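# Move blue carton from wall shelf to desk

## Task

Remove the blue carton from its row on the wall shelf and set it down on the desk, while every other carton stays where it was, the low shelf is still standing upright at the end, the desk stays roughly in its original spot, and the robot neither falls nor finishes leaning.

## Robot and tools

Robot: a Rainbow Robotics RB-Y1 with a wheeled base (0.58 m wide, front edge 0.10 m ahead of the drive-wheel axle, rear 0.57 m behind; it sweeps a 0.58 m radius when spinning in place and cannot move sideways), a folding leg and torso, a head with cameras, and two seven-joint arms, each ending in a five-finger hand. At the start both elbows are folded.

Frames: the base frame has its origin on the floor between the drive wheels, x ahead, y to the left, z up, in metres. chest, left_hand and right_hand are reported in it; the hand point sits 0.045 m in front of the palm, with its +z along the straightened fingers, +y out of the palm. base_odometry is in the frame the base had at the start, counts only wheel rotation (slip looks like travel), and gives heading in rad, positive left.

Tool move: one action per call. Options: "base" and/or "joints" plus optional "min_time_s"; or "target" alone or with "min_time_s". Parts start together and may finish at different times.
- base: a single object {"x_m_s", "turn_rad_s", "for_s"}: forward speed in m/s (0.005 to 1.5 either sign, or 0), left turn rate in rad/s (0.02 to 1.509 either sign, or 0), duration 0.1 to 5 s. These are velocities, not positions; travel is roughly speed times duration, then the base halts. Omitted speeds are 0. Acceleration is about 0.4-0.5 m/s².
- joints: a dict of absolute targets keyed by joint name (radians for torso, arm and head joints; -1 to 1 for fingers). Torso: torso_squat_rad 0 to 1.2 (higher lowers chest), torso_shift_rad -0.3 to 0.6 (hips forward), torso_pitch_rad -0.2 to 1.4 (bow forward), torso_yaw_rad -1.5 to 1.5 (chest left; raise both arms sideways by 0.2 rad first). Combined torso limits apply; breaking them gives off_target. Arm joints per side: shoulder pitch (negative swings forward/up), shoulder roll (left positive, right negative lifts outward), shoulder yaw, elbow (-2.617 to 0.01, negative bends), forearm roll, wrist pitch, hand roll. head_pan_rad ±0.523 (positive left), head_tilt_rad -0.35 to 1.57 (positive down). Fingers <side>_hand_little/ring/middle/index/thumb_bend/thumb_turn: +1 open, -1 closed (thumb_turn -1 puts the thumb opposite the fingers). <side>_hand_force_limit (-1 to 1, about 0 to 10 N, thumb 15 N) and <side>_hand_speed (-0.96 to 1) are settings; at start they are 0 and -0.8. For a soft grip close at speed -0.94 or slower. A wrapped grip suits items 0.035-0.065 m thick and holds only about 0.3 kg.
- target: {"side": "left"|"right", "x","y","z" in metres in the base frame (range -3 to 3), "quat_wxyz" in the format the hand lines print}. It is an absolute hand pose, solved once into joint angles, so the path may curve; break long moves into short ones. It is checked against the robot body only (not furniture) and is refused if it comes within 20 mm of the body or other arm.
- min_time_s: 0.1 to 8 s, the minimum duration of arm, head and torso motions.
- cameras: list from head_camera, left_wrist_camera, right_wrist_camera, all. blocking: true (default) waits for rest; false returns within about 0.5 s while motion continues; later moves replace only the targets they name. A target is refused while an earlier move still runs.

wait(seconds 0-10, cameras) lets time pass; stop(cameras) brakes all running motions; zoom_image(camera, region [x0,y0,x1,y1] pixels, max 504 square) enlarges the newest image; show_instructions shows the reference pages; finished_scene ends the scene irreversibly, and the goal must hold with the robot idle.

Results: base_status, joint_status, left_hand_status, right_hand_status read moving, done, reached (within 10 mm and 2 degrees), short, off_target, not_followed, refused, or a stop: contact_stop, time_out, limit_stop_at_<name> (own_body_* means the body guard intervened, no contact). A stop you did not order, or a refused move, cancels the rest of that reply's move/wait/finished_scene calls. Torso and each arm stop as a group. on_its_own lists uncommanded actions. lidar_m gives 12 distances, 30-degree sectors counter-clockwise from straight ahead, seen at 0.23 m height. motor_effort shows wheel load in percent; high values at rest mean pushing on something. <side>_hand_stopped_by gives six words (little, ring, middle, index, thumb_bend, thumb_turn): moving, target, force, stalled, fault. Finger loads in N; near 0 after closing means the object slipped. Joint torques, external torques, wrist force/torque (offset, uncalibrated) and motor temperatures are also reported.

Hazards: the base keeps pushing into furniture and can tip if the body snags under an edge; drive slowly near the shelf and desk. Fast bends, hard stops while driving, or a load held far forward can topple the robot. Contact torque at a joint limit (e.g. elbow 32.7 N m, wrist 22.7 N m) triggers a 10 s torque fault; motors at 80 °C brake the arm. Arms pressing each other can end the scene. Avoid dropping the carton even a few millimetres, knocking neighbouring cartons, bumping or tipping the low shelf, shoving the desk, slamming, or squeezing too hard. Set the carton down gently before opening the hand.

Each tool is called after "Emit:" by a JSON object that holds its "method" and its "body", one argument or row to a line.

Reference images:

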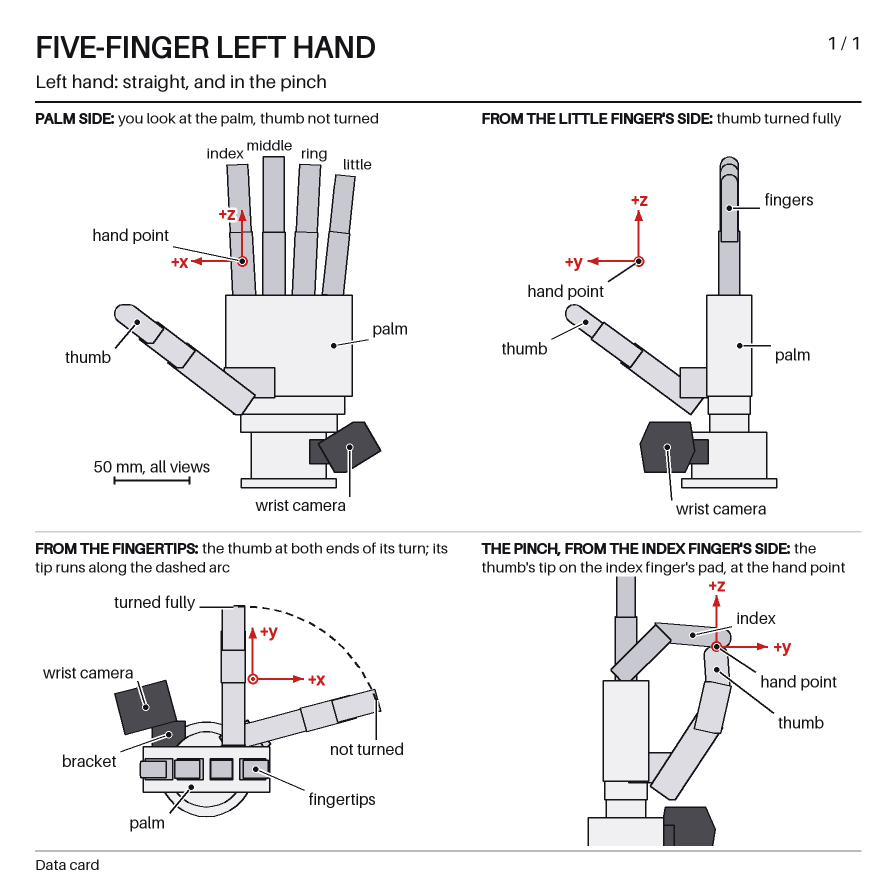

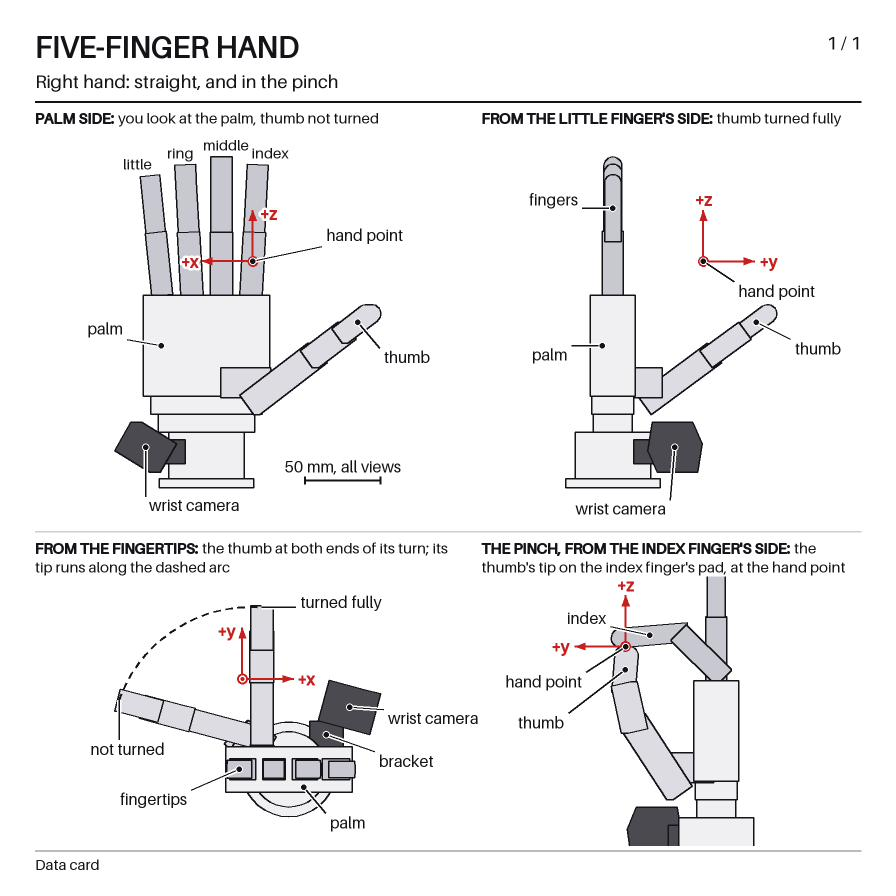

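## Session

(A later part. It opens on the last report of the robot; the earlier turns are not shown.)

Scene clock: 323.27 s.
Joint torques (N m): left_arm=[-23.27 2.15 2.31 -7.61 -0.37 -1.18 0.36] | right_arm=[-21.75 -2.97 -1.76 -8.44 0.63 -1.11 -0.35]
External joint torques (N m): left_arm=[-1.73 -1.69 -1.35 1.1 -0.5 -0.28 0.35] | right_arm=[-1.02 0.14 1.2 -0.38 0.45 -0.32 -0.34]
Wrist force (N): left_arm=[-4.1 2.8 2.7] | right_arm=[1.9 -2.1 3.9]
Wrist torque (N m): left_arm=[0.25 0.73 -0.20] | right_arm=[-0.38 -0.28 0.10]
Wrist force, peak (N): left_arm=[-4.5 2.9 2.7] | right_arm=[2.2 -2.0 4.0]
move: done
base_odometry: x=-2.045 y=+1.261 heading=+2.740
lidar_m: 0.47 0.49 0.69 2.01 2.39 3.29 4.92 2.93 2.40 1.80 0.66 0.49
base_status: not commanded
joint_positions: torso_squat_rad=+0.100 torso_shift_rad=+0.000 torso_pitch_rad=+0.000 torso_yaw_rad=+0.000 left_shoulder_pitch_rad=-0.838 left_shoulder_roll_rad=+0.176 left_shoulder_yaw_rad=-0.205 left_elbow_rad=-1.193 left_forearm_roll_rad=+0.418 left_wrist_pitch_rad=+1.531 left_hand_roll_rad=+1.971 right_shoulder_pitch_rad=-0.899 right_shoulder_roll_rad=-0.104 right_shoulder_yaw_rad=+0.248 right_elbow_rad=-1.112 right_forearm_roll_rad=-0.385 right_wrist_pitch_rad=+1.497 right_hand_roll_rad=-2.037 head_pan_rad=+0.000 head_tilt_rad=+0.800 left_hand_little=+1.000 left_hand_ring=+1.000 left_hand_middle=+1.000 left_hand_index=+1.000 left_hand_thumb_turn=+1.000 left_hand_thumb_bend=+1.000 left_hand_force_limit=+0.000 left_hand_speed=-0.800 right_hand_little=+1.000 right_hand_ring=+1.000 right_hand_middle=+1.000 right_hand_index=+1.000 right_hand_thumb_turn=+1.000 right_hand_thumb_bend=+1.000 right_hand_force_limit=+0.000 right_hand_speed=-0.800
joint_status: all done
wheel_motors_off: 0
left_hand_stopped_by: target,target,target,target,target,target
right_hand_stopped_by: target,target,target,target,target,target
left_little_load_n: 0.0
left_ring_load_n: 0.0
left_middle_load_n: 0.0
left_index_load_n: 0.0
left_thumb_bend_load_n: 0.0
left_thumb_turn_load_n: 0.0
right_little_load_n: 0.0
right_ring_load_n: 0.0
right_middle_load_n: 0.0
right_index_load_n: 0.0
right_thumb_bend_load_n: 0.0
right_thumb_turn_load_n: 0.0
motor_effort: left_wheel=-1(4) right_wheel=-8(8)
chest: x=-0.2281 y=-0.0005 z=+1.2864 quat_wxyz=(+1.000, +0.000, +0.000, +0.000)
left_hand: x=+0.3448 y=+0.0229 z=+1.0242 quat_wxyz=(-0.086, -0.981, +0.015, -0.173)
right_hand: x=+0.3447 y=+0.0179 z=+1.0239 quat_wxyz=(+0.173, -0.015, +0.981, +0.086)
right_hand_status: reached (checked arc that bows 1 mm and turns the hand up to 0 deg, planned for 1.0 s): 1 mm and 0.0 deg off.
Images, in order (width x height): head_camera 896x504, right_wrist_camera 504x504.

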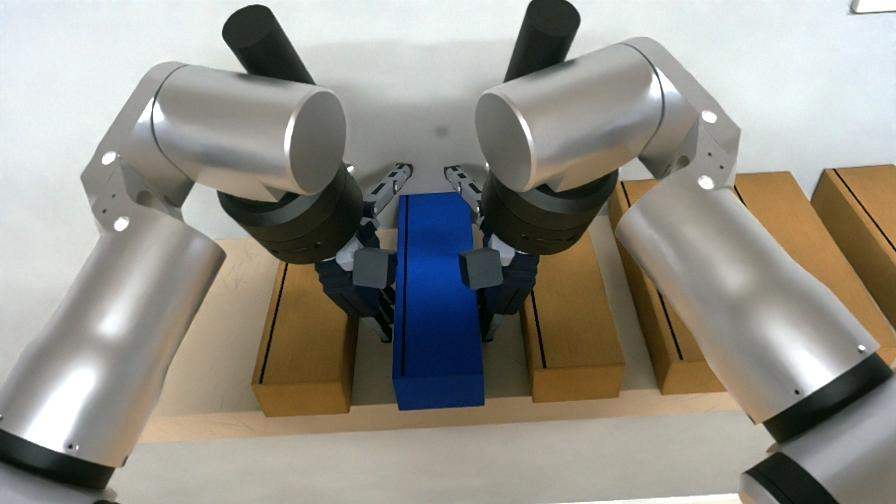

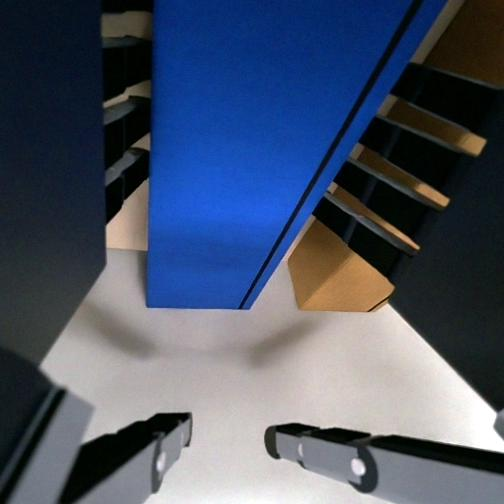

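Emit:
{"method": "move", "body": {
  "target": {"side": "left", "x": 0.345, "y": 0.028, "z": 1.061, "quat_wxyz": [0.0859, 0.9811, -0.0151, 0.1729]},
  "min_time_s": 1.0,
  "cameras": []
}}

Emit:
{"method": "move", "body": {
  "target": {"side": "right", "x": 0.345, "y": 0.013, "z": 1.061, "quat_wxyz": [0.1729, -0.0151, 0.9811, 0.0859]},
  "min_time_s": 1.0,
  "cameras": []
}}

Emit:
{"method": "move", "body": {
  "joints": {"torso_squat_rad": 0.35},
  "min_time_s": 2.5,
  "cameras": ["all"]
}}

Emit:
{"method": "zoom_image", "body": {
  "camera": "head_camera",
  "region": [300, 180, 580, 430]
}}

Scene clock: 340.20 s.
Joint torques (N m): left_arm=[-22.7 5.48 4.26 -8.94 0.48 -0.59 0.21] | right_arm=[-21.55 -2.85 -1.65 -8.12 0.62 -1.45 -0.21]
External joint torques (N m): left_arm=[-0.88 1.04 0.38 -0.54 0.37 0.31 0.2] | right_arm=[-0.82 0.26 1.31 -0.06 0.45 -0.66 -0.2]
Wrist force (N): left_arm=[-4.3 2.9 2.6] | right_arm=[1.9 -2.0 3.9]
Wrist torque (N m): left_arm=[0.30 0.77 -0.21] | right_arm=[-0.37 -0.26 0.10]
Wrist force, peak (N): left_arm=[-4.5 3.0 2.6] | right_arm=[2.1 -2.2 4.0]
move: done
base_odometry: x=-2.045 y=+1.261 heading=+2.740
lidar_m: 0.46 0.49 0.68 2.02 2.39 3.29 4.93 2.95 2.40 1.80 0.67 0.49
base_status: not commanded
joint_positions: torso_squat_rad=+0.100 torso_shift_rad=+0.000 torso_pitch_rad=+0.000 torso_yaw_rad=+0.000 left_shoulder_pitch_rad=-0.883 left_shoulder_roll_rad=+0.203 left_shoulder_yaw_rad=-0.180 left_elbow_rad=-1.251 left_forearm_roll_rad=+0.446 left_wrist_pitch_rad=+1.632 left_hand_roll_rad=+1.986 right_shoulder_pitch_rad=-0.899 right_shoulder_roll_rad=-0.104 right_shoulder_yaw_rad=+0.248 right_elbow_rad=-1.112 right_forearm_roll_rad=-0.385 right_wrist_pitch_rad=+1.497 right_hand_roll_rad=-2.037 head_pan_rad=+0.000 head_tilt_rad=+0.800 left_hand_little=+1.000 left_hand_ring=+1.000 left_hand_middle=+1.000 left_hand_index=+1.000 left_hand_thumb_turn=+1.000 left_hand_thumb_bend=+1.000 left_hand_force_limit=+0.000 left_hand_speed=-0.800 right_hand_little=+1.000 right_hand_ring=+1.000 right_hand_middle=+1.000 right_hand_index=+1.000 right_hand_thumb_turn=+1.000 right_hand_thumb_bend=+1.000 right_hand_force_limit=+0.000 right_hand_speed=-0.800
joint_status: all done
wheel_motors_off: 0
left_hand_stopped_by: target,target,target,target,target,target
right_hand_stopped_by: target,target,target,target,target,target
left_little_load_n: 0.0
left_ring_load_n: 0.0
left_middle_load_n: 0.0
left_index_load_n: 0.0
left_thumb_bend_load_n: 0.0
left_thumb_turn_load_n: 0.0
right_little_load_n: 0.0
right_ring_load_n: -0.5
right_middle_load_n: 0.0
right_index_load_n: 0.0
right_thumb_bend_load_n: 0.0
right_thumb_turn_load_n: 0.0
motor_effort: left_wheel=+0(4) right_wheel=-8(8)
chest: x=-0.2281 y=-0.0005 z=+1.2864 quat_wxyz=(+1.000, +0.000, +0.000, +0.000)
left_hand: x=+0.3450 y=+0.0278 z=+1.0608 quat_wxyz=(-0.086, -0.981, +0.015, -0.173)
left_hand_status: reached (checked arc that bows 2 mm and turns the hand up to 0 deg, planned for 1.0 s): 0 mm and 0.0 deg off.
right_hand: x=+0.3447 y=+0.0179 z=+1.0239 quat_wxyz=(+0.173, -0.015, +0.981, +0.086)

Scene clock: 341.53 s.
Joint torques (N m): left_arm=[-23.15 6.05 4.18 -8.69 0.4 -0.53 0.1] | right_arm=[-21.86 -6.54 -4.99 -9.03 0.1 -0.93 -0.13]
External joint torques (N m): left_arm=[-1.34 1.61 0.3 -0.29 0.29 0.37 0.09] | right_arm=[-0.85 -2.84 -1.81 -1.22 -0.08 -0.14 -0.12]
Wrist force (N): left_arm=[-4.1 2.6 2.5] | right_arm=[2.2 -1.9 3.9]
Wrist torque (N m): left_arm=[0.26 0.74 -0.19] | right_arm=[-0.35 -0.31 0.12]
Wrist force, peak (N): left_arm=[-4.3 3.0 2.7] | right_arm=[2.0 -2.1 4.2]
move: done
base_odometry: x=-2.045 y=+1.261 heading=+2.740
lidar_m: 0.46 0.48 0.68 2.01 2.38 3.29 4.93 2.93 2.41 1.81 0.67 0.49
base_status: not commanded
joint_positions: torso_squat_rad=+0.100 torso_shift_rad=+0.000 torso_pitch_rad=+0.000 torso_yaw_rad=+0.000 left_shoulder_pitch_rad=-0.883 left_shoulder_roll_rad=+0.203 left_shoulder_yaw_rad=-0.180 left_elbow_rad=-1.251 left_forearm_roll_rad=+0.446 left_wrist_pitch_rad=+1.632 left_hand_roll_rad=+1.986 right_shoulder_pitch_rad=-0.942 right_shoulder_roll_rad=-0.130 right_shoulder_yaw_rad=+0.224 right_elbow_rad=-1.176 right_forearm_roll_rad=-0.411 right_wrist_pitch_rad=+1.600 right_hand_roll_rad=-2.049 head_pan_rad=+0.000 head_tilt_rad=+0.800 left_hand_little=+1.000 left_hand_ring=+1.000 left_hand_middle=+1.000 left_hand_index=+1.000 left_hand_thumb_turn=+1.000 left_hand_thumb_bend=+1.000 left_hand_force_limit=+0.000 left_hand_speed=-0.800 right_hand_little=+1.000 right_hand_ring=+1.000 right_hand_middle=+1.000 right_hand_index=+1.000 right_hand_thumb_turn=+1.000 right_hand_thumb_bend=+1.000 right_hand_force_limit=+0.000 right_hand_speed=-0.800
joint_status: all done
wheel_motors_off: 0
left_hand_stopped_by: target,target,target,target,target,target
right_hand_stopped_by: target,target,target,target,target,target
left_little_load_n: 0.0
left_ring_load_n: 0.0
left_middle_load_n: 0.0
left_index_load_n: 0.0
left_thumb_bend_load_n: 0.0
left_thumb_turn_load_n: 0.0
right_little_load_n: 0.5
right_ring_load_n: 0.0
right_middle_load_n: 0.0
right_index_load_n: 0.0
right_thumb_bend_load_n: 0.0
right_thumb_turn_load_n: 0.0
motor_effort: left_wheel=+0(4) right_wheel=-8(8)
chest: x=-0.2281 y=-0.0005 z=+1.2864 quat_wxyz=(+1.000, +0.000, +0.000, +0.000)
left_hand: x=+0.3450 y=+0.0278 z=+1.0608 quat_wxyz=(-0.086, -0.981, +0.015, -0.173)
right_hand: x=+0.3448 y=+0.0132 z=+1.0605 quat_wxyz=(+0.172, -0.015, +0.981, +0.086)
right_hand_status: reached (checked arc that bows 1 mm and turns the hand up to 0 deg, planned for 1.0 s): 1 mm and 0.1 deg off.

Scene clock: 344.33 s.
Joint torques (N m): left_arm=[-22.99 5.77 3.79 -8.85 0.38 -0.58 0.2] | right_arm=[-22.24 -6.4 -5.21 -9 -0.1 -0.72 -0.28]
External joint torques (N m): left_arm=[-1.18 1.33 -0.09 -0.45 0.27 0.31 0.19] | right_arm=[-1.23 -2.7 -2.03 -1.18 -0.28 0.07 -0.27]
Wrist force (N): left_arm=[-4.3 2.7 2.5] | right_arm=[2.2 -1.8 3.7]
Wrist torque (N m): left_arm=[0.29 0.76 -0.19] | right_arm=[-0.30 -0.33 0.14]
Wrist force, peak (N): left_arm=[-4.5 3.0 2.6] | right_arm=[2.3 -2.1 4.1]
move: done
base_odometry: x=-2.045 y=+1.261 heading=+2.740
lidar_m: 0.46 0.49 0.69 2.00 2.38 3.28 4.94 2.93 2.39 1.81 0.65 0.49
base_status: not commanded
joint_positions: torso_squat_rad=+0.350 torso_shift_rad=+0.000 torso_pitch_rad=+0.000 torso_yaw_rad=+0.000 left_shoulder_pitch_rad=-0.883 left_shoulder_roll_rad=+0.203 left_shoulder_yaw_rad=-0.180 left_elbow_rad=-1.251 left_forearm_roll_rad=+0.446 left_wrist_pitch_rad=+1.632 left_hand_roll_rad=+1.986 right_shoulder_pitch_rad=-0.942 right_shoulder_roll_rad=-0.130 right_shoulder_yaw_rad=+0.224 right_elbow_rad=-1.176 right_forearm_roll_rad=-0.411 right_wrist_pitch_rad=+1.600 right_hand_roll_rad=-2.049 head_pan_rad=+0.000 head_tilt_rad=+0.800 left_hand_little=+1.000 left_hand_ring=+1.000 left_hand_middle=+1.000 left_hand_index=+1.000 left_hand_thumb_turn=+1.000 left_hand_thumb_bend=+1.000 left_hand_force_limit=+0.000 left_hand_speed=-0.800 right_hand_little=+1.000 right_hand_ring=+1.000 right_hand_middle=+1.000 right_hand_index=+1.000 right_hand_thumb_turn=+1.000 right_hand_thumb_bend=+1.000 right_hand_force_limit=+0.000 right_hand_speed=-0.800
joint_status: all done
wheel_motors_off: 0
left_hand_stopped_by: target,target,target,target,target,target
right_hand_stopped_by: target,target,target,target,target,target
left_little_load_n: 0.0
left_ring_load_n: 0.0
left_middle_load_n: 0.0
left_index_load_n: 0.0
left_thumb_bend_load_n: 0.0
left_thumb_turn_load_n: 0.0
right_little_load_n: 0.0
right_ring_load_n: 0.0
right_middle_load_n: 0.0
right_index_load_n: 0.0
right_thumb_bend_load_n: -0.5
right_thumb_turn_load_n: 0.0
motor_effort: left_wheel=+0(5) right_wheel=-8(8)
chest: x=-0.2281 y=-0.0005 z=+1.2475 quat_wxyz=(+1.000, +0.000, +0.000, +0.000)
left_hand: x=+0.3450 y=+0.0278 z=+1.0218 quat_wxyz=(-0.086, -0.981, +0.015, -0.173)
right_hand: x=+0.3449 y=+0.0132 z=+1.0215 quat_wxyz=(+0.172, -0.015, +0.981, +0.086)
pictures: head_camera, left_wrist_camera, right_wrist_camera
Images, in order (width x height): head_camera 896x504, left_wrist_camera 504x504, right_wrist_camera 504x504.

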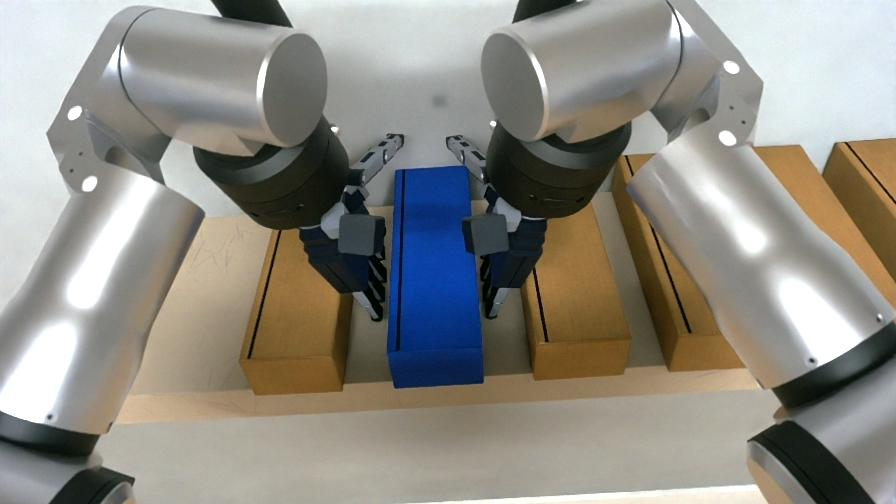

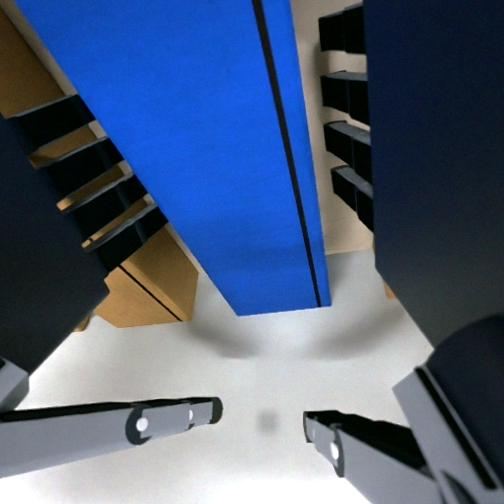

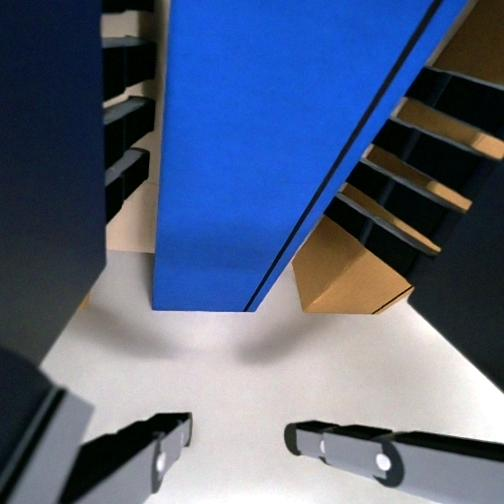

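Scaled by 1.800 from the camera's image (finer frame: 1280x720).

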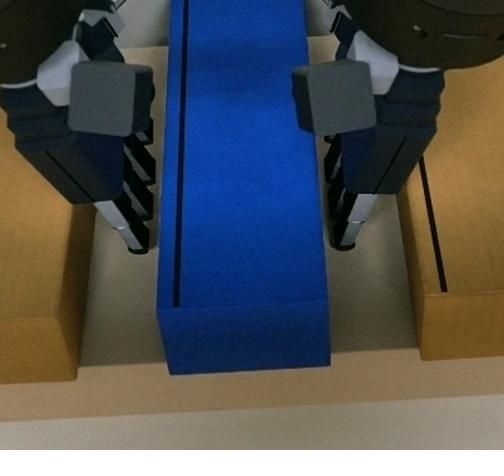

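Emit:
{"method": "move", "body": {
  "target": {"side": "left", "x": 0.345, "y": 0.0205, "z": 1.022, "quat_wxyz": [0.0859, 0.9811, -0.0151, 0.1729]},
  "min_time_s": 1.0,
  "cameras": []
}}

Emit:
{"method": "move", "body": {
  "target": {"side": "right", "x": 0.345, "y": 0.0205, "z": 1.022, "quat_wxyz": [0.1729, -0.0151, 0.9811, 0.0859]},
  "min_time_s": 1.0,
  "cameras": ["head_camera"]
}}

Emit:
{"method": "zoom_image", "body": {
  "camera": "head_camera",
  "region": [320, 200, 540, 400]
}}

Scene clock: 348.57 s.
Joint torques (N m): left_arm=[-23.29 2.35 2.46 -7.35 -0.41 -1.07 0.19] | right_arm=[-22.01 -6.85 -5.45 -9.17 0.16 -0.89 -0.21]
External joint torques (N m): left_arm=[-1.47 -1.92 -1.38 1.06 -0.51 -0.18 0.18] | right_arm=[-1.01 -3.15 -2.26 -1.35 -0.01 -0.1 -0.2]
Wrist force (N): left_arm=[-4.4 2.5 2.5] | right_arm=[2.2 -2.0 3.8]
Wrist torque (N m): left_arm=[0.26 0.77 -0.19] | right_arm=[-0.34 -0.32 0.12]
Wrist force, peak (N): left_arm=[-4.5 2.9 2.5] | right_arm=[2.3 -2.0 4.2]
move: done
base_odometry: x=-2.045 y=+1.261 heading=+2.740
lidar_m: 0.46 0.49 0.68 1.99 2.39 3.29 4.93 2.94 2.41 1.81 0.66 0.49
base_status: not commanded
joint_positions: torso_squat_rad=+0.350 torso_shift_rad=+0.000 torso_pitch_rad=+0.000 torso_yaw_rad=+0.000 left_shoulder_pitch_rad=-0.891 left_shoulder_roll_rad=+0.190 left_shoulder_yaw_rad=-0.187 left_elbow_rad=-1.243 left_forearm_roll_rad=+0.438 left_wrist_pitch_rad=+1.629 left_hand_roll_rad=+1.997 right_shoulder_pitch_rad=-0.942 right_shoulder_roll_rad=-0.130 right_shoulder_yaw_rad=+0.224 right_elbow_rad=-1.176 right_forearm_roll_rad=-0.411 right_wrist_pitch_rad=+1.600 right_hand_roll_rad=-2.049 head_pan_rad=+0.000 head_tilt_rad=+0.800 left_hand_little=+1.000 left_hand_ring=+1.000 left_hand_middle=+1.000 left_hand_index=+1.000 left_hand_thumb_turn=+1.000 left_hand_thumb_bend=+1.000 left_hand_force_limit=+0.000 left_hand_speed=-0.800 right_hand_little=+1.000 right_hand_ring=+1.000 right_hand_middle=+1.000 right_hand_index=+1.000 right_hand_thumb_turn=+1.000 right_hand_thumb_bend=+1.000 right_hand_force_limit=+0.000 right_hand_speed=-0.800
joint_status: all done
wheel_motors_off: 0
left_hand_stopped_by: target,target,target,target,target,target
right_hand_stopped_by: target,target,target,target,target,target
left_little_load_n: 0.0
left_ring_load_n: 0.0
left_middle_load_n: 0.0
left_index_load_n: 0.0
left_thumb_bend_load_n: 0.0
left_thumb_turn_load_n: 0.0
right_little_load_n: 0.0
right_ring_load_n: 0.0
right_middle_load_n: 0.0
right_index_load_n: 0.0
right_thumb_bend_load_n: 0.0
right_thumb_turn_load_n: 0.0
motor_effort: left_wheel=+0(5) right_wheel=-8(8)
chest: x=-0.2281 y=-0.0005 z=+1.2475 quat_wxyz=(+1.000, +0.000, +0.000, +0.000)
left_hand: x=+0.3449 y=+0.0208 z=+1.0221 quat_wxyz=(-0.086, -0.981, +0.015, -0.173)
left_hand_status: reached (checked arc that bows 0 mm and turns the hand up to 0 deg, planned for 1.0 s): 0 mm and 0.0 deg off.
right_hand: x=+0.3449 y=+0.0132 z=+1.0215 quat_wxyz=(+0.172, -0.015, +0.981, +0.086)

Scene clock: 349.90 s.
Joint torques (N m): left_arm=[-23.3 2.31 2.7 -7.43 -0.44 -1.13 0.04] | right_arm=[-21.81 -3.69 -2.16 -8.15 0.63 -1.47 -0.44]
External joint torques (N m): left_arm=[-1.48 -1.96 -1.14 0.99 -0.54 -0.23 0.03] | right_arm=[-0.79 -0.11 0.99 -0.31 0.45 -0.68 -0.44]
Wrist force (N): left_arm=[-4.5 2.8 2.7] | right_arm=[2.1 -2.1 3.7]
Wrist torque (N m): left_arm=[0.27 0.79 -0.20] | right_arm=[-0.34 -0.31 0.11]
Wrist force, peak (N): left_arm=[-4.5 2.8 2.7] | right_arm=[2.4 -2.1 4.0]
move: done
base_odometry: x=-2.045 y=+1.261 heading=+2.740
lidar_m: 0.46 0.49 0.69 2.01 2.38 3.27 4.93 2.93 2.41 1.81 0.66 0.48
base_status: not commanded
joint_positions: torso_squat_rad=+0.350 torso_shift_rad=+0.000 torso_pitch_rad=+0.000 torso_yaw_rad=+0.000 left_shoulder_pitch_rad=-0.891 left_shoulder_roll_rad=+0.190 left_shoulder_yaw_rad=-0.187 left_elbow_rad=-1.243 left_forearm_roll_rad=+0.438 left_wrist_pitch_rad=+1.629 left_hand_roll_rad=+1.997 right_shoulder_pitch_rad=-0.952 right_shoulder_roll_rad=-0.118 right_shoulder_yaw_rad=+0.229 right_elbow_rad=-1.164 right_forearm_roll_rad=-0.405 right_wrist_pitch_rad=+1.595 right_hand_roll_rad=-2.060 head_pan_rad=+0.000 head_tilt_rad=+0.800 left_hand_little=+1.000 left_hand_ring=+1.000 left_hand_middle=+1.000 left_hand_index=+1.000 left_hand_thumb_turn=+1.000 left_hand_thumb_bend=+1.000 left_hand_force_limit=+0.000 left_hand_speed=-0.800 right_hand_little=+1.000 right_hand_ring=+1.000 right_hand_middle=+1.000 right_hand_index=+1.000 right_hand_thumb_turn=+1.000 right_hand_thumb_bend=+1.000 right_hand_force_limit=+0.000 right_hand_speed=-0.800
joint_status: all done
wheel_motors_off: 0
left_hand_stopped_by: target,target,target,target,target,target
right_hand_stopped_by: target,target,target,target,target,target
left_little_load_n: 0.0
left_ring_load_n: 0.0
left_middle_load_n: 0.0
left_index_load_n: 0.0
left_thumb_bend_load_n: -0.5
left_thumb_turn_load_n: 0.0
right_little_load_n: 0.0
right_ring_load_n: 0.0
right_middle_load_n: 0.0
right_index_load_n: 0.0
right_thumb_bend_load_n: 0.0
right_thumb_turn_load_n: 0.0
motor_effort: left_wheel=-2(3) right_wheel=-8(8)
chest: x=-0.2281 y=-0.0005 z=+1.2475 quat_wxyz=(+1.000, +0.000, +0.000, +0.000)
left_hand: x=+0.3449 y=+0.0208 z=+1.0221 quat_wxyz=(-0.086, -0.981, +0.015, -0.173)
right_hand: x=+0.3448 y=+0.0200 z=+1.0218 quat_wxyz=(+0.173, -0.015, +0.981, +0.086)
right_hand_status: reached (checked arc that bows 0 mm and turns the hand up to 0 deg, planned for 1.0 s): 1 mm and 0.0 deg off.
Images, in order (width x height): head_camera 896x504.

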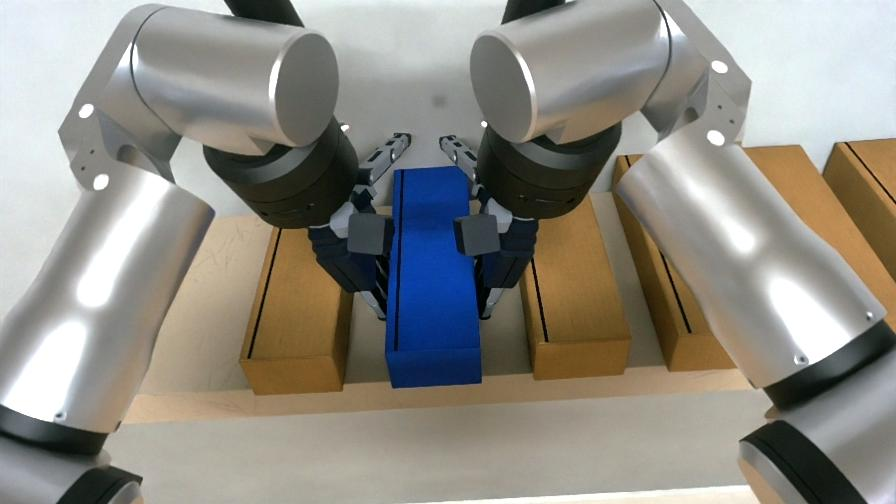

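Scaled by 2.291 from the camera's image (finer frame: 1280x720).

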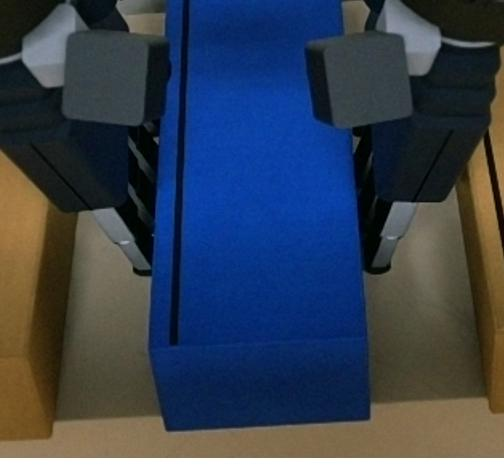

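Emit:
{"method": "move", "body": {
  "target": {"side": "left", "x": 0.345, "y": 0.0185, "z": 1.022, "quat_wxyz": [0.0859, 0.9811, -0.0151, 0.1729]},
  "min_time_s": 1.0,
  "cameras": []
}}

Emit:
{"method": "move", "body": {
  "target": {"side": "right", "x": 0.345, "y": 0.0225, "z": 1.022, "quat_wxyz": [0.1729, -0.0151, 0.9811, 0.0859]},
  "min_time_s": 1.0,
  "cameras": []
}}

Emit:
{"method": "move", "body": {
  "target": {"side": "left", "x": 0.345, "y": 0.0165, "z": 1.022, "quat_wxyz": [0.0859, 0.9811, -0.0151, 0.1729]},
  "min_time_s": 1.0,
  "cameras": []
}}

Scene clock: 354.70 s.
Joint torques (N m): left_arm=[-23.17 0.83 2.13 -7.34 0.38 -1.36 0.15] | right_arm=[-21.98 -3.43 -1.9 -8.23 0.1 -1.36 -0.21]
External joint torques (N m): left_arm=[-1.33 -3.41 -1.71 1.09 0.28 -0.47 0.14] | right_arm=[-0.96 0.15 1.25 -0.4 -0.09 -0.57 -0.2]
Wrist force (N): left_arm=[-4.3 0.9 0.7] | right_arm=[1.7 -3.4 3.1]
Wrist torque (N m): left_arm=[0.49 0.75 -0.15] | right_arm=[-0.20 -0.29 0.08]
Wrist force, peak (N): left_arm=[-4.5 2.7 2.9] | right_arm=[2.2 -3.7 3.9]
move: done
base_odometry: x=-2.045 y=+1.261 heading=+2.740
lidar_m: 0.46 0.49 0.68 2.00 2.39 3.29 4.93 2.92 2.41 1.82 0.67 0.48
base_status: not commanded
joint_positions: torso_squat_rad=+0.350 torso_shift_rad=+0.000 torso_pitch_rad=+0.000 torso_yaw_rad=+0.000 left_shoulder_pitch_rad=-0.894 left_shoulder_roll_rad=+0.187 left_shoulder_yaw_rad=-0.189 left_elbow_rad=-1.239 left_forearm_roll_rad=+0.436 left_wrist_pitch_rad=+1.627 left_hand_roll_rad=+2.000 right_shoulder_pitch_rad=-0.952 right_shoulder_roll_rad=-0.118 right_shoulder_yaw_rad=+0.229 right_elbow_rad=-1.164 right_forearm_roll_rad=-0.405 right_wrist_pitch_rad=+1.595 right_hand_roll_rad=-2.060 head_pan_rad=+0.000 head_tilt_rad=+0.800 left_hand_little=+1.000 left_hand_ring=+1.000 left_hand_middle=+1.000 left_hand_index=+1.000 left_hand_thumb_turn=+1.000 left_hand_thumb_bend=+1.000 left_hand_force_limit=+0.000 left_hand_speed=-0.800 right_hand_little=+1.000 right_hand_ring=+1.000 right_hand_middle=+1.000 right_hand_index=+1.000 right_hand_thumb_turn=+1.000 right_hand_thumb_bend=+1.000 right_hand_force_limit=+0.000 right_hand_speed=-0.800
joint_status: all done
wheel_motors_off: 0
left_hand_stopped_by: target,target,target,target,target,target
right_hand_stopped_by: target,target,target,target,target,target
left_little_load_n: 0.0
left_ring_load_n: 0.0
left_middle_load_n: 0.0
left_index_load_n: 0.0
left_thumb_bend_load_n: 0.0
left_thumb_turn_load_n: 0.0
right_little_load_n: 0.0
right_ring_load_n: 0.0
right_middle_load_n: 0.0
right_index_load_n: 0.0
right_thumb_bend_load_n: 0.0
right_thumb_turn_load_n: 0.0
motor_effort: left_wheel=+1(4) right_wheel=-8(8)
chest: x=-0.2281 y=-0.0005 z=+1.2475 quat_wxyz=(+1.000, +0.000, +0.000, +0.000)
left_hand: x=+0.3452 y=+0.0191 z=+1.0220 quat_wxyz=(-0.086, -0.981, +0.015, -0.173)
left_hand_status: reached (checked arc that bows 0 mm and turns the hand up to 0 deg, planned for 1.0 s): 1 mm and 0.0 deg off.
right_hand: x=+0.3449 y=+0.0200 z=+1.0218 quat_wxyz=(+0.173, -0.015, +0.981, +0.086)

Scene clock: 356.03 s.
Joint torques (N m): left_arm=[-23.54 1.07 2.27 -7.5 0.75 -1.26 0.01] | right_arm=[-22.03 0 -1.31 -8.58 -0.82 -2.19 -0.18]
External joint torques (N m): left_arm=[-1.7 -3.16 -1.56 0.93 0.65 -0.36 0.01] | right_arm=[-0.99 3.57 1.82 -0.74 -1.01 -1.4 -0.18]
Wrist force (N): left_arm=[-3.9 -1.4 1.4] | right_arm=[2.8 -6.5 1.4]
Wrist torque (N m): left_arm=[0.57 0.76 -0.08] | right_arm=[0.14 -0.26 0.06]
Wrist force, peak (N): left_arm=[-4.9 0.7 1.7] | right_arm=[2.9 -6.6 1.4]
move: done
base_odometry: x=-2.045 y=+1.261 heading=+2.740
lidar_m: 0.46 0.49 0.68 2.01 2.40 3.30 4.94 2.93 2.40 1.81 0.66 0.48
base_status: not commanded
joint_positions: torso_squat_rad=+0.350 torso_shift_rad=+0.000 torso_pitch_rad=+0.000 torso_yaw_rad=+0.000 left_shoulder_pitch_rad=-0.894 left_shoulder_roll_rad=+0.187 left_shoulder_yaw_rad=-0.189 left_elbow_rad=-1.239 left_forearm_roll_rad=+0.436 left_wrist_pitch_rad=+1.627 left_hand_roll_rad=+2.000 right_shoulder_pitch_rad=-0.956 right_shoulder_roll_rad=-0.115 right_shoulder_yaw_rad=+0.230 right_elbow_rad=-1.158 right_forearm_roll_rad=-0.403 right_wrist_pitch_rad=+1.592 right_hand_roll_rad=-2.062 head_pan_rad=+0.000 head_tilt_rad=+0.800 left_hand_little=+1.000 left_hand_ring=+1.000 left_hand_middle=+1.000 left_hand_index=+1.000 left_hand_thumb_turn=+1.000 left_hand_thumb_bend=+1.000 left_hand_force_limit=+0.000 left_hand_speed=-0.800 right_hand_little=+1.000 right_hand_ring=+1.000 right_hand_middle=+1.000 right_hand_index=+1.000 right_hand_thumb_turn=+1.000 right_hand_thumb_bend=+1.000 right_hand_force_limit=+0.000 right_hand_speed=-0.800
joint_status: all done
wheel_motors_off: 0
left_hand_stopped_by: target,target,target,target,target,target
right_hand_stopped_by: target,target,target,target,target,target
left_little_load_n: 0.0
left_ring_load_n: 0.0
left_middle_load_n: 0.5
left_index_load_n: 0.0
left_thumb_bend_load_n: 0.0
left_thumb_turn_load_n: 0.0
right_little_load_n: 0.0
right_ring_load_n: 0.0
right_middle_load_n: 0.0
right_index_load_n: 0.0
right_thumb_bend_load_n: 0.0
right_thumb_turn_load_n: 0.0
motor_effort: left_wheel=+0(4) right_wheel=-8(8)
chest: x=-0.2281 y=-0.0005 z=+1.2475 quat_wxyz=(+1.000, +0.000, +0.000, +0.000)
left_hand: x=+0.3452 y=+0.0191 z=+1.0220 quat_wxyz=(-0.086, -0.981, +0.015, -0.173)
right_hand: x=+0.3452 y=+0.0214 z=+1.0217 quat_wxyz=(+0.173, -0.014, +0.981, +0.085)
right_hand_status: reached (checked arc that bows 0 mm and turns the hand up to 0 deg, planned for 1.0 s): 1 mm and 0.1 deg off.

Scene clock: 357.37 s.
Joint torques (N m): left_arm=[-23.74 -3.2 1.38 -8.07 1.96 -1.96 0.15] | right_arm=[-22.18 0.05 -1.97 -8.94 -1.4 -2.26 -0.29]
External joint torques (N m): left_arm=[-1.88 -7.41 -2.44 0.36 1.86 -1.07 0.14] | right_arm=[-1.14 3.62 1.17 -1.1 -1.59 -1.47 -0.29]
Wrist force (N): left_arm=[-3.9 -4.7 -1.4] | right_arm=[1.5 -7.8 0.7]
Wrist torque (N m): left_arm=[0.93 0.70 -0.03] | right_arm=[0.23 -0.30 -0.04]
Wrist force, peak (N): left_arm=[-4.5 -5.3 -1.0] | right_arm=[1.8 -8.0 1.5]
move: done
base_odometry: x=-2.045 y=+1.261 heading=+2.740
lidar_m: 0.46 0.49 0.69 2.01 2.39 3.29 4.94 2.92 2.40 1.80 0.66 0.49
base_status: not commanded
joint_positions: torso_squat_rad=+0.350 torso_shift_rad=+0.000 torso_pitch_rad=+0.000 torso_yaw_rad=+0.000 left_shoulder_pitch_rad=-0.897 left_shoulder_roll_rad=+0.184 left_shoulder_yaw_rad=-0.190 left_elbow_rad=-1.236 left_forearm_roll_rad=+0.434 left_wrist_pitch_rad=+1.626 left_hand_roll_rad=+2.003 right_shoulder_pitch_rad=-0.956 right_shoulder_roll_rad=-0.115 right_shoulder_yaw_rad=+0.230 right_elbow_rad=-1.157 right_forearm_roll_rad=-0.403 right_wrist_pitch_rad=+1.592 right_hand_roll_rad=-2.062 head_pan_rad=+0.000 head_tilt_rad=+0.800 left_hand_little=+1.000 left_hand_ring=+1.000 left_hand_middle=+1.000 left_hand_index=+1.000 left_hand_thumb_turn=+1.000 left_hand_thumb_bend=+1.000 left_hand_force_limit=+0.000 left_hand_speed=-0.800 right_hand_little=+1.000 right_hand_ring=+1.000 right_hand_middle=+1.000 right_hand_index=+1.000 right_hand_thumb_turn=+1.000 right_hand_thumb_bend=+1.000 right_hand_force_limit=+0.000 right_hand_speed=-0.800
joint_status: all done
wheel_motors_off: 0
left_hand_stopped_by: target,target,target,target,target,target
right_hand_stopped_by: target,target,target,target,target,target
left_little_load_n: 0.0
left_ring_load_n: 0.0
left_middle_load_n: 1.0
left_index_load_n: 0.0
left_thumb_bend_load_n: 0.0
left_thumb_turn_load_n: 0.0
right_little_load_n: 0.0
right_ring_load_n: 0.0
right_middle_load_n: 0.0
right_index_load_n: 0.0
right_thumb_bend_load_n: 0.0
right_thumb_turn_load_n: 0.0
motor_effort: left_wheel=+0(4) right_wheel=-8(8)
chest: x=-0.2281 y=-0.0005 z=+1.2475 quat_wxyz=(+1.000, +0.000, +0.000, +0.000)
left_hand: x=+0.3454 y=+0.0179 z=+1.0220 quat_wxyz=(-0.085, -0.981, +0.014, -0.173)
left_hand_status: reached (checked arc that bows 0 mm and turns the hand up to 0 deg, planned for 1.0 s): 1 mm and 0.1 deg off.
right_hand: x=+0.3452 y=+0.0214 z=+1.0217 quat_wxyz=(+0.173, -0.014, +0.981, +0.085)

Emit:
{"method": "move", "body": {
  "target": {"side": "right", "x": 0.345, "y": 0.0245, "z": 1.022, "quat_wxyz": [0.1729, -0.0151, 0.9811, 0.0859]},
  "min_time_s": 1.0,
  "cameras": []
}}

Emit:
{"method": "move", "body": {
  "target": {"side": "left", "x": 0.345, "y": 0.0145, "z": 1.022, "quat_wxyz": [0.0859, 0.9811, -0.0151, 0.1729]},
  "min_time_s": 1.0,
  "cameras": ["head_camera"]
}}

Emit:
{"method": "zoom_image", "body": {
  "camera": "head_camera",
  "region": [320, 200, 540, 400]
}}

Scene clock: 361.17 s.
Joint torques (N m): left_arm=[-23.78 -3.13 1.79 -7.98 2.06 -2.12 0.05] | right_arm=[-22.08 -0.02 -1.52 -8.87 -1.48 -2.06 -0.21]
External joint torques (N m): left_arm=[-1.92 -7.33 -2.03 0.45 1.97 -1.23 0.04] | right_arm=[-1.03 3.55 1.61 -1.04 -1.67 -1.27 -0.2]
Wrist force (N): left_arm=[-3.9 -4.8 -1.7] | right_arm=[1.3 -7.7 0.4]
Wrist torque (N m): left_arm=[0.91 0.71 -0.04] | right_arm=[0.26 -0.28 -0.04]
Wrist force, peak (N): left_arm=[-4.5 -5.2 -1.0] | right_arm=[2.0 -8.2 1.5]
move: refused
base_odometry: x=-2.045 y=+1.261 heading=+2.740
lidar_m: 0.47 0.49 0.69 2.00 2.38 3.29 4.94 2.93 2.40 1.80 0.68 0.49
base_status: not commanded
joint_positions: torso_squat_rad=+0.350 torso_shift_rad=+0.000 torso_pitch_rad=+0.000 torso_yaw_rad=+0.000 left_shoulder_pitch_rad=-0.897 left_shoulder_roll_rad=+0.184 left_shoulder_yaw_rad=-0.190 left_elbow_rad=-1.236 left_forearm_roll_rad=+0.434 left_wrist_pitch_rad=+1.626 left_hand_roll_rad=+2.003 right_shoulder_pitch_rad=-0.956 right_shoulder_roll_rad=-0.115 right_shoulder_yaw_rad=+0.230 right_elbow_rad=-1.157 right_forearm_roll_rad=-0.403 right_wrist_pitch_rad=+1.592 right_hand_roll_rad=-2.062 head_pan_rad=+0.000 head_tilt_rad=+0.800 left_hand_little=+1.000 left_hand_ring=+1.000 left_hand_middle=+1.000 left_hand_index=+1.000 left_hand_thumb_turn=+1.000 left_hand_thumb_bend=+1.000 left_hand_force_limit=+0.000 left_hand_speed=-0.800 right_hand_little=+1.000 right_hand_ring=+1.000 right_hand_middle=+1.000 right_hand_index=+1.000 right_hand_thumb_turn=+1.000 right_hand_thumb_bend=+1.000 right_hand_force_limit=+0.000 right_hand_speed=-0.800
joint_status: not commanded
wheel_motors_off: 0
left_hand_stopped_by: target,target,target,target,target,target
right_hand_stopped_by: target,target,target,target,target,target
left_little_load_n: 0.0
left_ring_load_n: 0.0
left_middle_load_n: 0.5
left_index_load_n: 0.0
left_thumb_bend_load_n: 0.0
left_thumb_turn_load_n: 0.0
right_little_load_n: 0.0
right_ring_load_n: 0.0
right_middle_load_n: 0.0
right_index_load_n: 0.0
right_thumb_bend_load_n: 0.0
right_thumb_turn_load_n: 0.0
motor_effort: left_wheel=-2(4) right_wheel=-8(8)
chest: x=-0.2281 y=-0.0005 z=+1.2475 quat_wxyz=(+1.000, +0.000, +0.000, +0.000)
left_hand: x=+0.3454 y=+0.0179 z=+1.0220 quat_wxyz=(-0.085, -0.981, +0.014, -0.173)
right_hand: x=+0.3452 y=+0.0214 z=+1.0217 quat_wxyz=(+0.173, -0.014, +0.981, +0.085)
right_hand_status: refused: the posture found for that pose stands 19.0 mm from the other hand's fingers (limit 20 mm). Nothing moved. No other posture of the arm helps: the pose sets where the hand stands. Ask for a pose farther off, or move the other arm away first.

not run: a stop that you did not command came earlier in this reply.

Scaled by 2.291 from the camera's image (finer frame: 1280x720).
This view is cut from an older image: the scene may have changed since it was taken.

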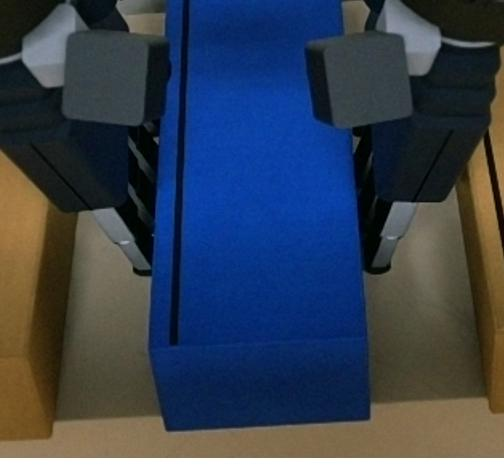

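Emit:
{"method": "move", "body": {
  "joints": {"left_shoulder_roll_rad": 0.178, "right_shoulder_roll_rad": -0.1095},
  "min_time_s": 1.0,
  "cameras": ["head_camera"]
}}

Emit:
{"method": "zoom_image", "body": {
  "camera": "head_camera",
  "region": [320, 200, 540, 400]
}}

Scene clock: 370.20 s.
Joint torques (N m): left_arm=[-23.47 -10.21 1.81 -8.33 4.88 -2.08 0.02] | right_arm=[-22.17 6.12 -1.74 -9.14 -3.53 -2.02 -0.22]
External joint torques (N m): left_arm=[-1.63 -14.38 -2 0.1 4.78 -1.18 0.01] | right_arm=[-1.14 9.66 1.38 -1.29 -3.72 -1.23 -0.22]
Wrist force (N): left_arm=[-1.8 -13.2 -4.2] | right_arm=[-0.3 -14.1 -1.3]
Wrist torque (N m): left_arm=[1.66 0.79 0.26] | right_arm=[0.78 -0.38 -0.34]
Wrist force, peak (N): left_arm=[-1.6 -13.4 -5.0] | right_arm=[-1.0 -14.4 -2.1]
move: done
base_odometry: x=-2.045 y=+1.261 heading=+2.740
lidar_m: 0.47 0.49 0.70 2.01 2.39 3.29 4.94 2.93 2.41 1.81 0.66 0.49
base_status: not commanded
joint_positions: torso_squat_rad=+0.350 torso_shift_rad=+0.000 torso_pitch_rad=+0.000 torso_yaw_rad=+0.000 left_shoulder_pitch_rad=-0.897 left_shoulder_roll_rad=+0.181 left_shoulder_yaw_rad=-0.190 left_elbow_rad=-1.236 left_forearm_roll_rad=+0.433 left_wrist_pitch_rad=+1.626 left_hand_roll_rad=+2.003 right_shoulder_pitch_rad=-0.956 right_shoulder_roll_rad=-0.112 right_shoulder_yaw_rad=+0.230 right_elbow_rad=-1.157 right_forearm_roll_rad=-0.402 right_wrist_pitch_rad=+1.592 right_hand_roll_rad=-2.062 head_pan_rad=+0.000 head_tilt_rad=+0.800 left_hand_little=+1.000 left_hand_ring=+1.000 left_hand_middle=+1.000 left_hand_index=+1.000 left_hand_thumb_turn=+1.000 left_hand_thumb_bend=+1.000 left_hand_force_limit=+0.000 left_hand_speed=-0.800 right_hand_little=+1.000 right_hand_ring=+1.000 right_hand_middle=+1.000 right_hand_index=+1.000 right_hand_thumb_turn=+1.000 right_hand_thumb_bend=+1.000 right_hand_force_limit=+0.000 right_hand_speed=-0.800
joint_status: all done
wheel_motors_off: 0
left_hand_stopped_by: target,target,target,target,target,target
right_hand_stopped_by: target,target,target,target,target,target
left_little_load_n: 0.0
left_ring_load_n: 0.0
left_middle_load_n: 1.0
left_index_load_n: 0.0
left_thumb_bend_load_n: 0.0
left_thumb_turn_load_n: 0.0
right_little_load_n: 0.0
right_ring_load_n: 0.0
right_middle_load_n: 0.5
right_index_load_n: 0.0
right_thumb_bend_load_n: 0.0
right_thumb_turn_load_n: -0.5
motor_effort: left_wheel=-1(3) right_wheel=-8(8)
chest: x=-0.2281 y=-0.0005 z=+1.2475 quat_wxyz=(+1.000, +0.000, +0.000, +0.000)
left_hand: x=+0.3449 y=+0.0165 z=+1.0219 quat_wxyz=(-0.086, -0.981, +0.015, -0.173)
right_hand: x=+0.3447 y=+0.0227 z=+1.0216 quat_wxyz=(+0.172, -0.015, +0.981, +0.086)
Images, in order (width x height): head_camera 896x504.

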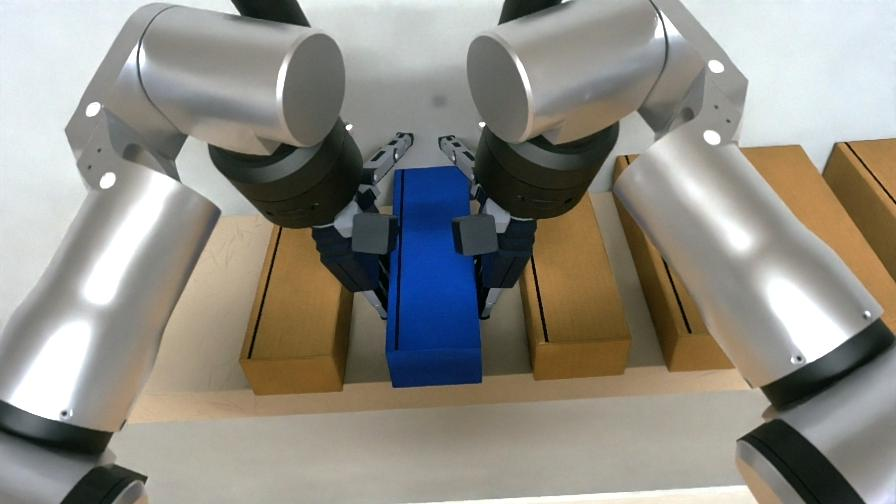

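Scaled by 2.291 from the camera's image (finer frame: 1280x720).

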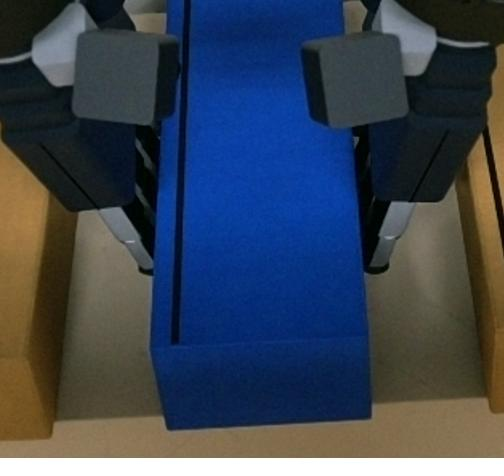

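Emit:
{"method": "move", "body": {
  "joints": {"torso_squat_rad": 0.28},
  "min_time_s": 2.0,
  "cameras": ["all"]
}}

Emit:
{"method": "zoom_image", "body": {
  "camera": "head_camera",
  "region": [320, 180, 580, 400]
}}

Scene clock: 375.93 s.
Joint torques (N m): left_arm=[-23.58 -7.77 1.64 -9.52 4.76 -2.35 0.01] | right_arm=[-23.57 5.94 -1.29 -11.53 -3.37 -3.55 -0.17]
External joint torques (N m): left_arm=[-1.73 -11.93 -2.17 -1.09 4.66 -1.46 0] | right_arm=[-2.55 9.47 1.83 -3.68 -3.55 -2.76 -0.16]
Wrist force (N): left_arm=[-3.4 -10.7 -1.1] | right_arm=[2.4 -15.8 2.5]
Wrist torque (N m): left_arm=[1.33 0.70 0.14] | right_arm=[0.63 -0.23 -0.19]
Wrist force, peak (N): left_arm=[-1.4 -13.4 -5.2] | right_arm=[2.9 -16.2 3.2]
move: done
base_odometry: x=-2.045 y=+1.261 heading=+2.740
lidar_m: 0.47 0.49 0.70 2.01 2.39 3.29 4.93 2.93 2.40 1.80 0.67 0.47
base_status: not commanded
joint_positions: torso_squat_rad=+0.280 torso_shift_rad=+0.000 torso_pitch_rad=+0.000 torso_yaw_rad=+0.000 left_shoulder_pitch_rad=-0.897 left_shoulder_roll_rad=+0.181 left_shoulder_yaw_rad=-0.190 left_elbow_rad=-1.236 left_forearm_roll_rad=+0.433 left_wrist_pitch_rad=+1.626 left_hand_roll_rad=+2.003 right_shoulder_pitch_rad=-0.955 right_shoulder_roll_rad=-0.112 right_shoulder_yaw_rad=+0.230 right_elbow_rad=-1.157 right_forearm_roll_rad=-0.402 right_wrist_pitch_rad=+1.593 right_hand_roll_rad=-2.062 head_pan_rad=+0.000 head_tilt_rad=+0.800 left_hand_little=+1.000 left_hand_ring=+1.000 left_hand_middle=+1.000 left_hand_index=+1.000 left_hand_thumb_turn=+1.000 left_hand_thumb_bend=+1.000 left_hand_force_limit=+0.000 left_hand_speed=-0.800 right_hand_little=+1.000 right_hand_ring=+1.000 right_hand_middle=+1.000 right_hand_index=+1.000 right_hand_thumb_turn=+1.000 right_hand_thumb_bend=+1.000 right_hand_force_limit=+0.000 right_hand_speed=-0.800
joint_status: all done
wheel_motors_off: 0
left_hand_stopped_by: target,target,target,target,target,target
right_hand_stopped_by: target,target,target,target,target,target
left_little_load_n: 0.0
left_ring_load_n: 0.0
left_middle_load_n: 0.5
left_index_load_n: 0.0
left_thumb_bend_load_n: 0.0
left_thumb_turn_load_n: 0.0
right_little_load_n: 0.0
right_ring_load_n: 0.5
right_middle_load_n: 0.5
right_index_load_n: 0.0
right_thumb_bend_load_n: 0.0
right_thumb_turn_load_n: 0.0
motor_effort: left_wheel=-2(4) right_wheel=-8(8)
chest: x=-0.2279 y=-0.0005 z=+1.2627 quat_wxyz=(+1.000, +0.000, +0.000, +0.000)
left_hand: x=+0.3449 y=+0.0162 z=+1.0367 quat_wxyz=(-0.086, -0.981, +0.015, -0.172)
right_hand: x=+0.3446 y=+0.0225 z=+1.0361 quat_wxyz=(+0.172, -0.015, +0.981, +0.086)
pictures: head_camera, left_wrist_camera, right_wrist_camera
Images, in order (width x height): head_camera 896x504, left_wrist_camera 504x504, right_wrist_camera 504x504.

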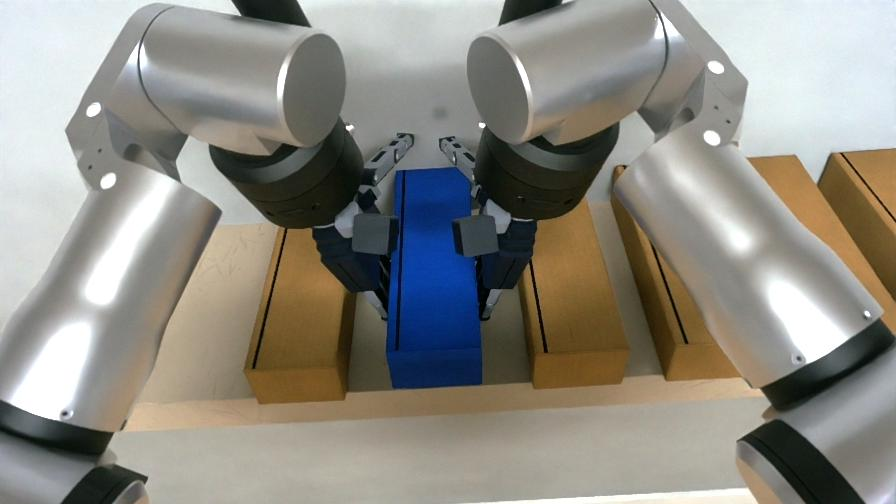

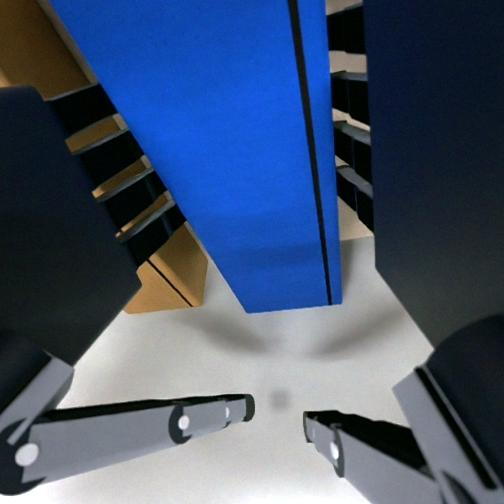

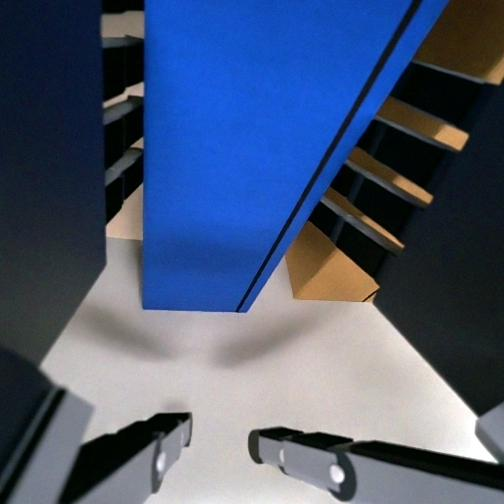

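Scaled by 1.938 from the camera's image (finer frame: 1280x720).

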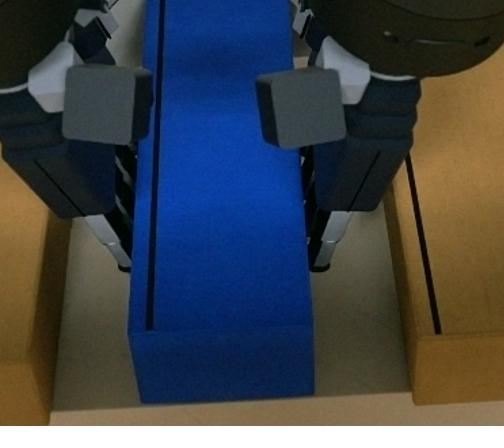

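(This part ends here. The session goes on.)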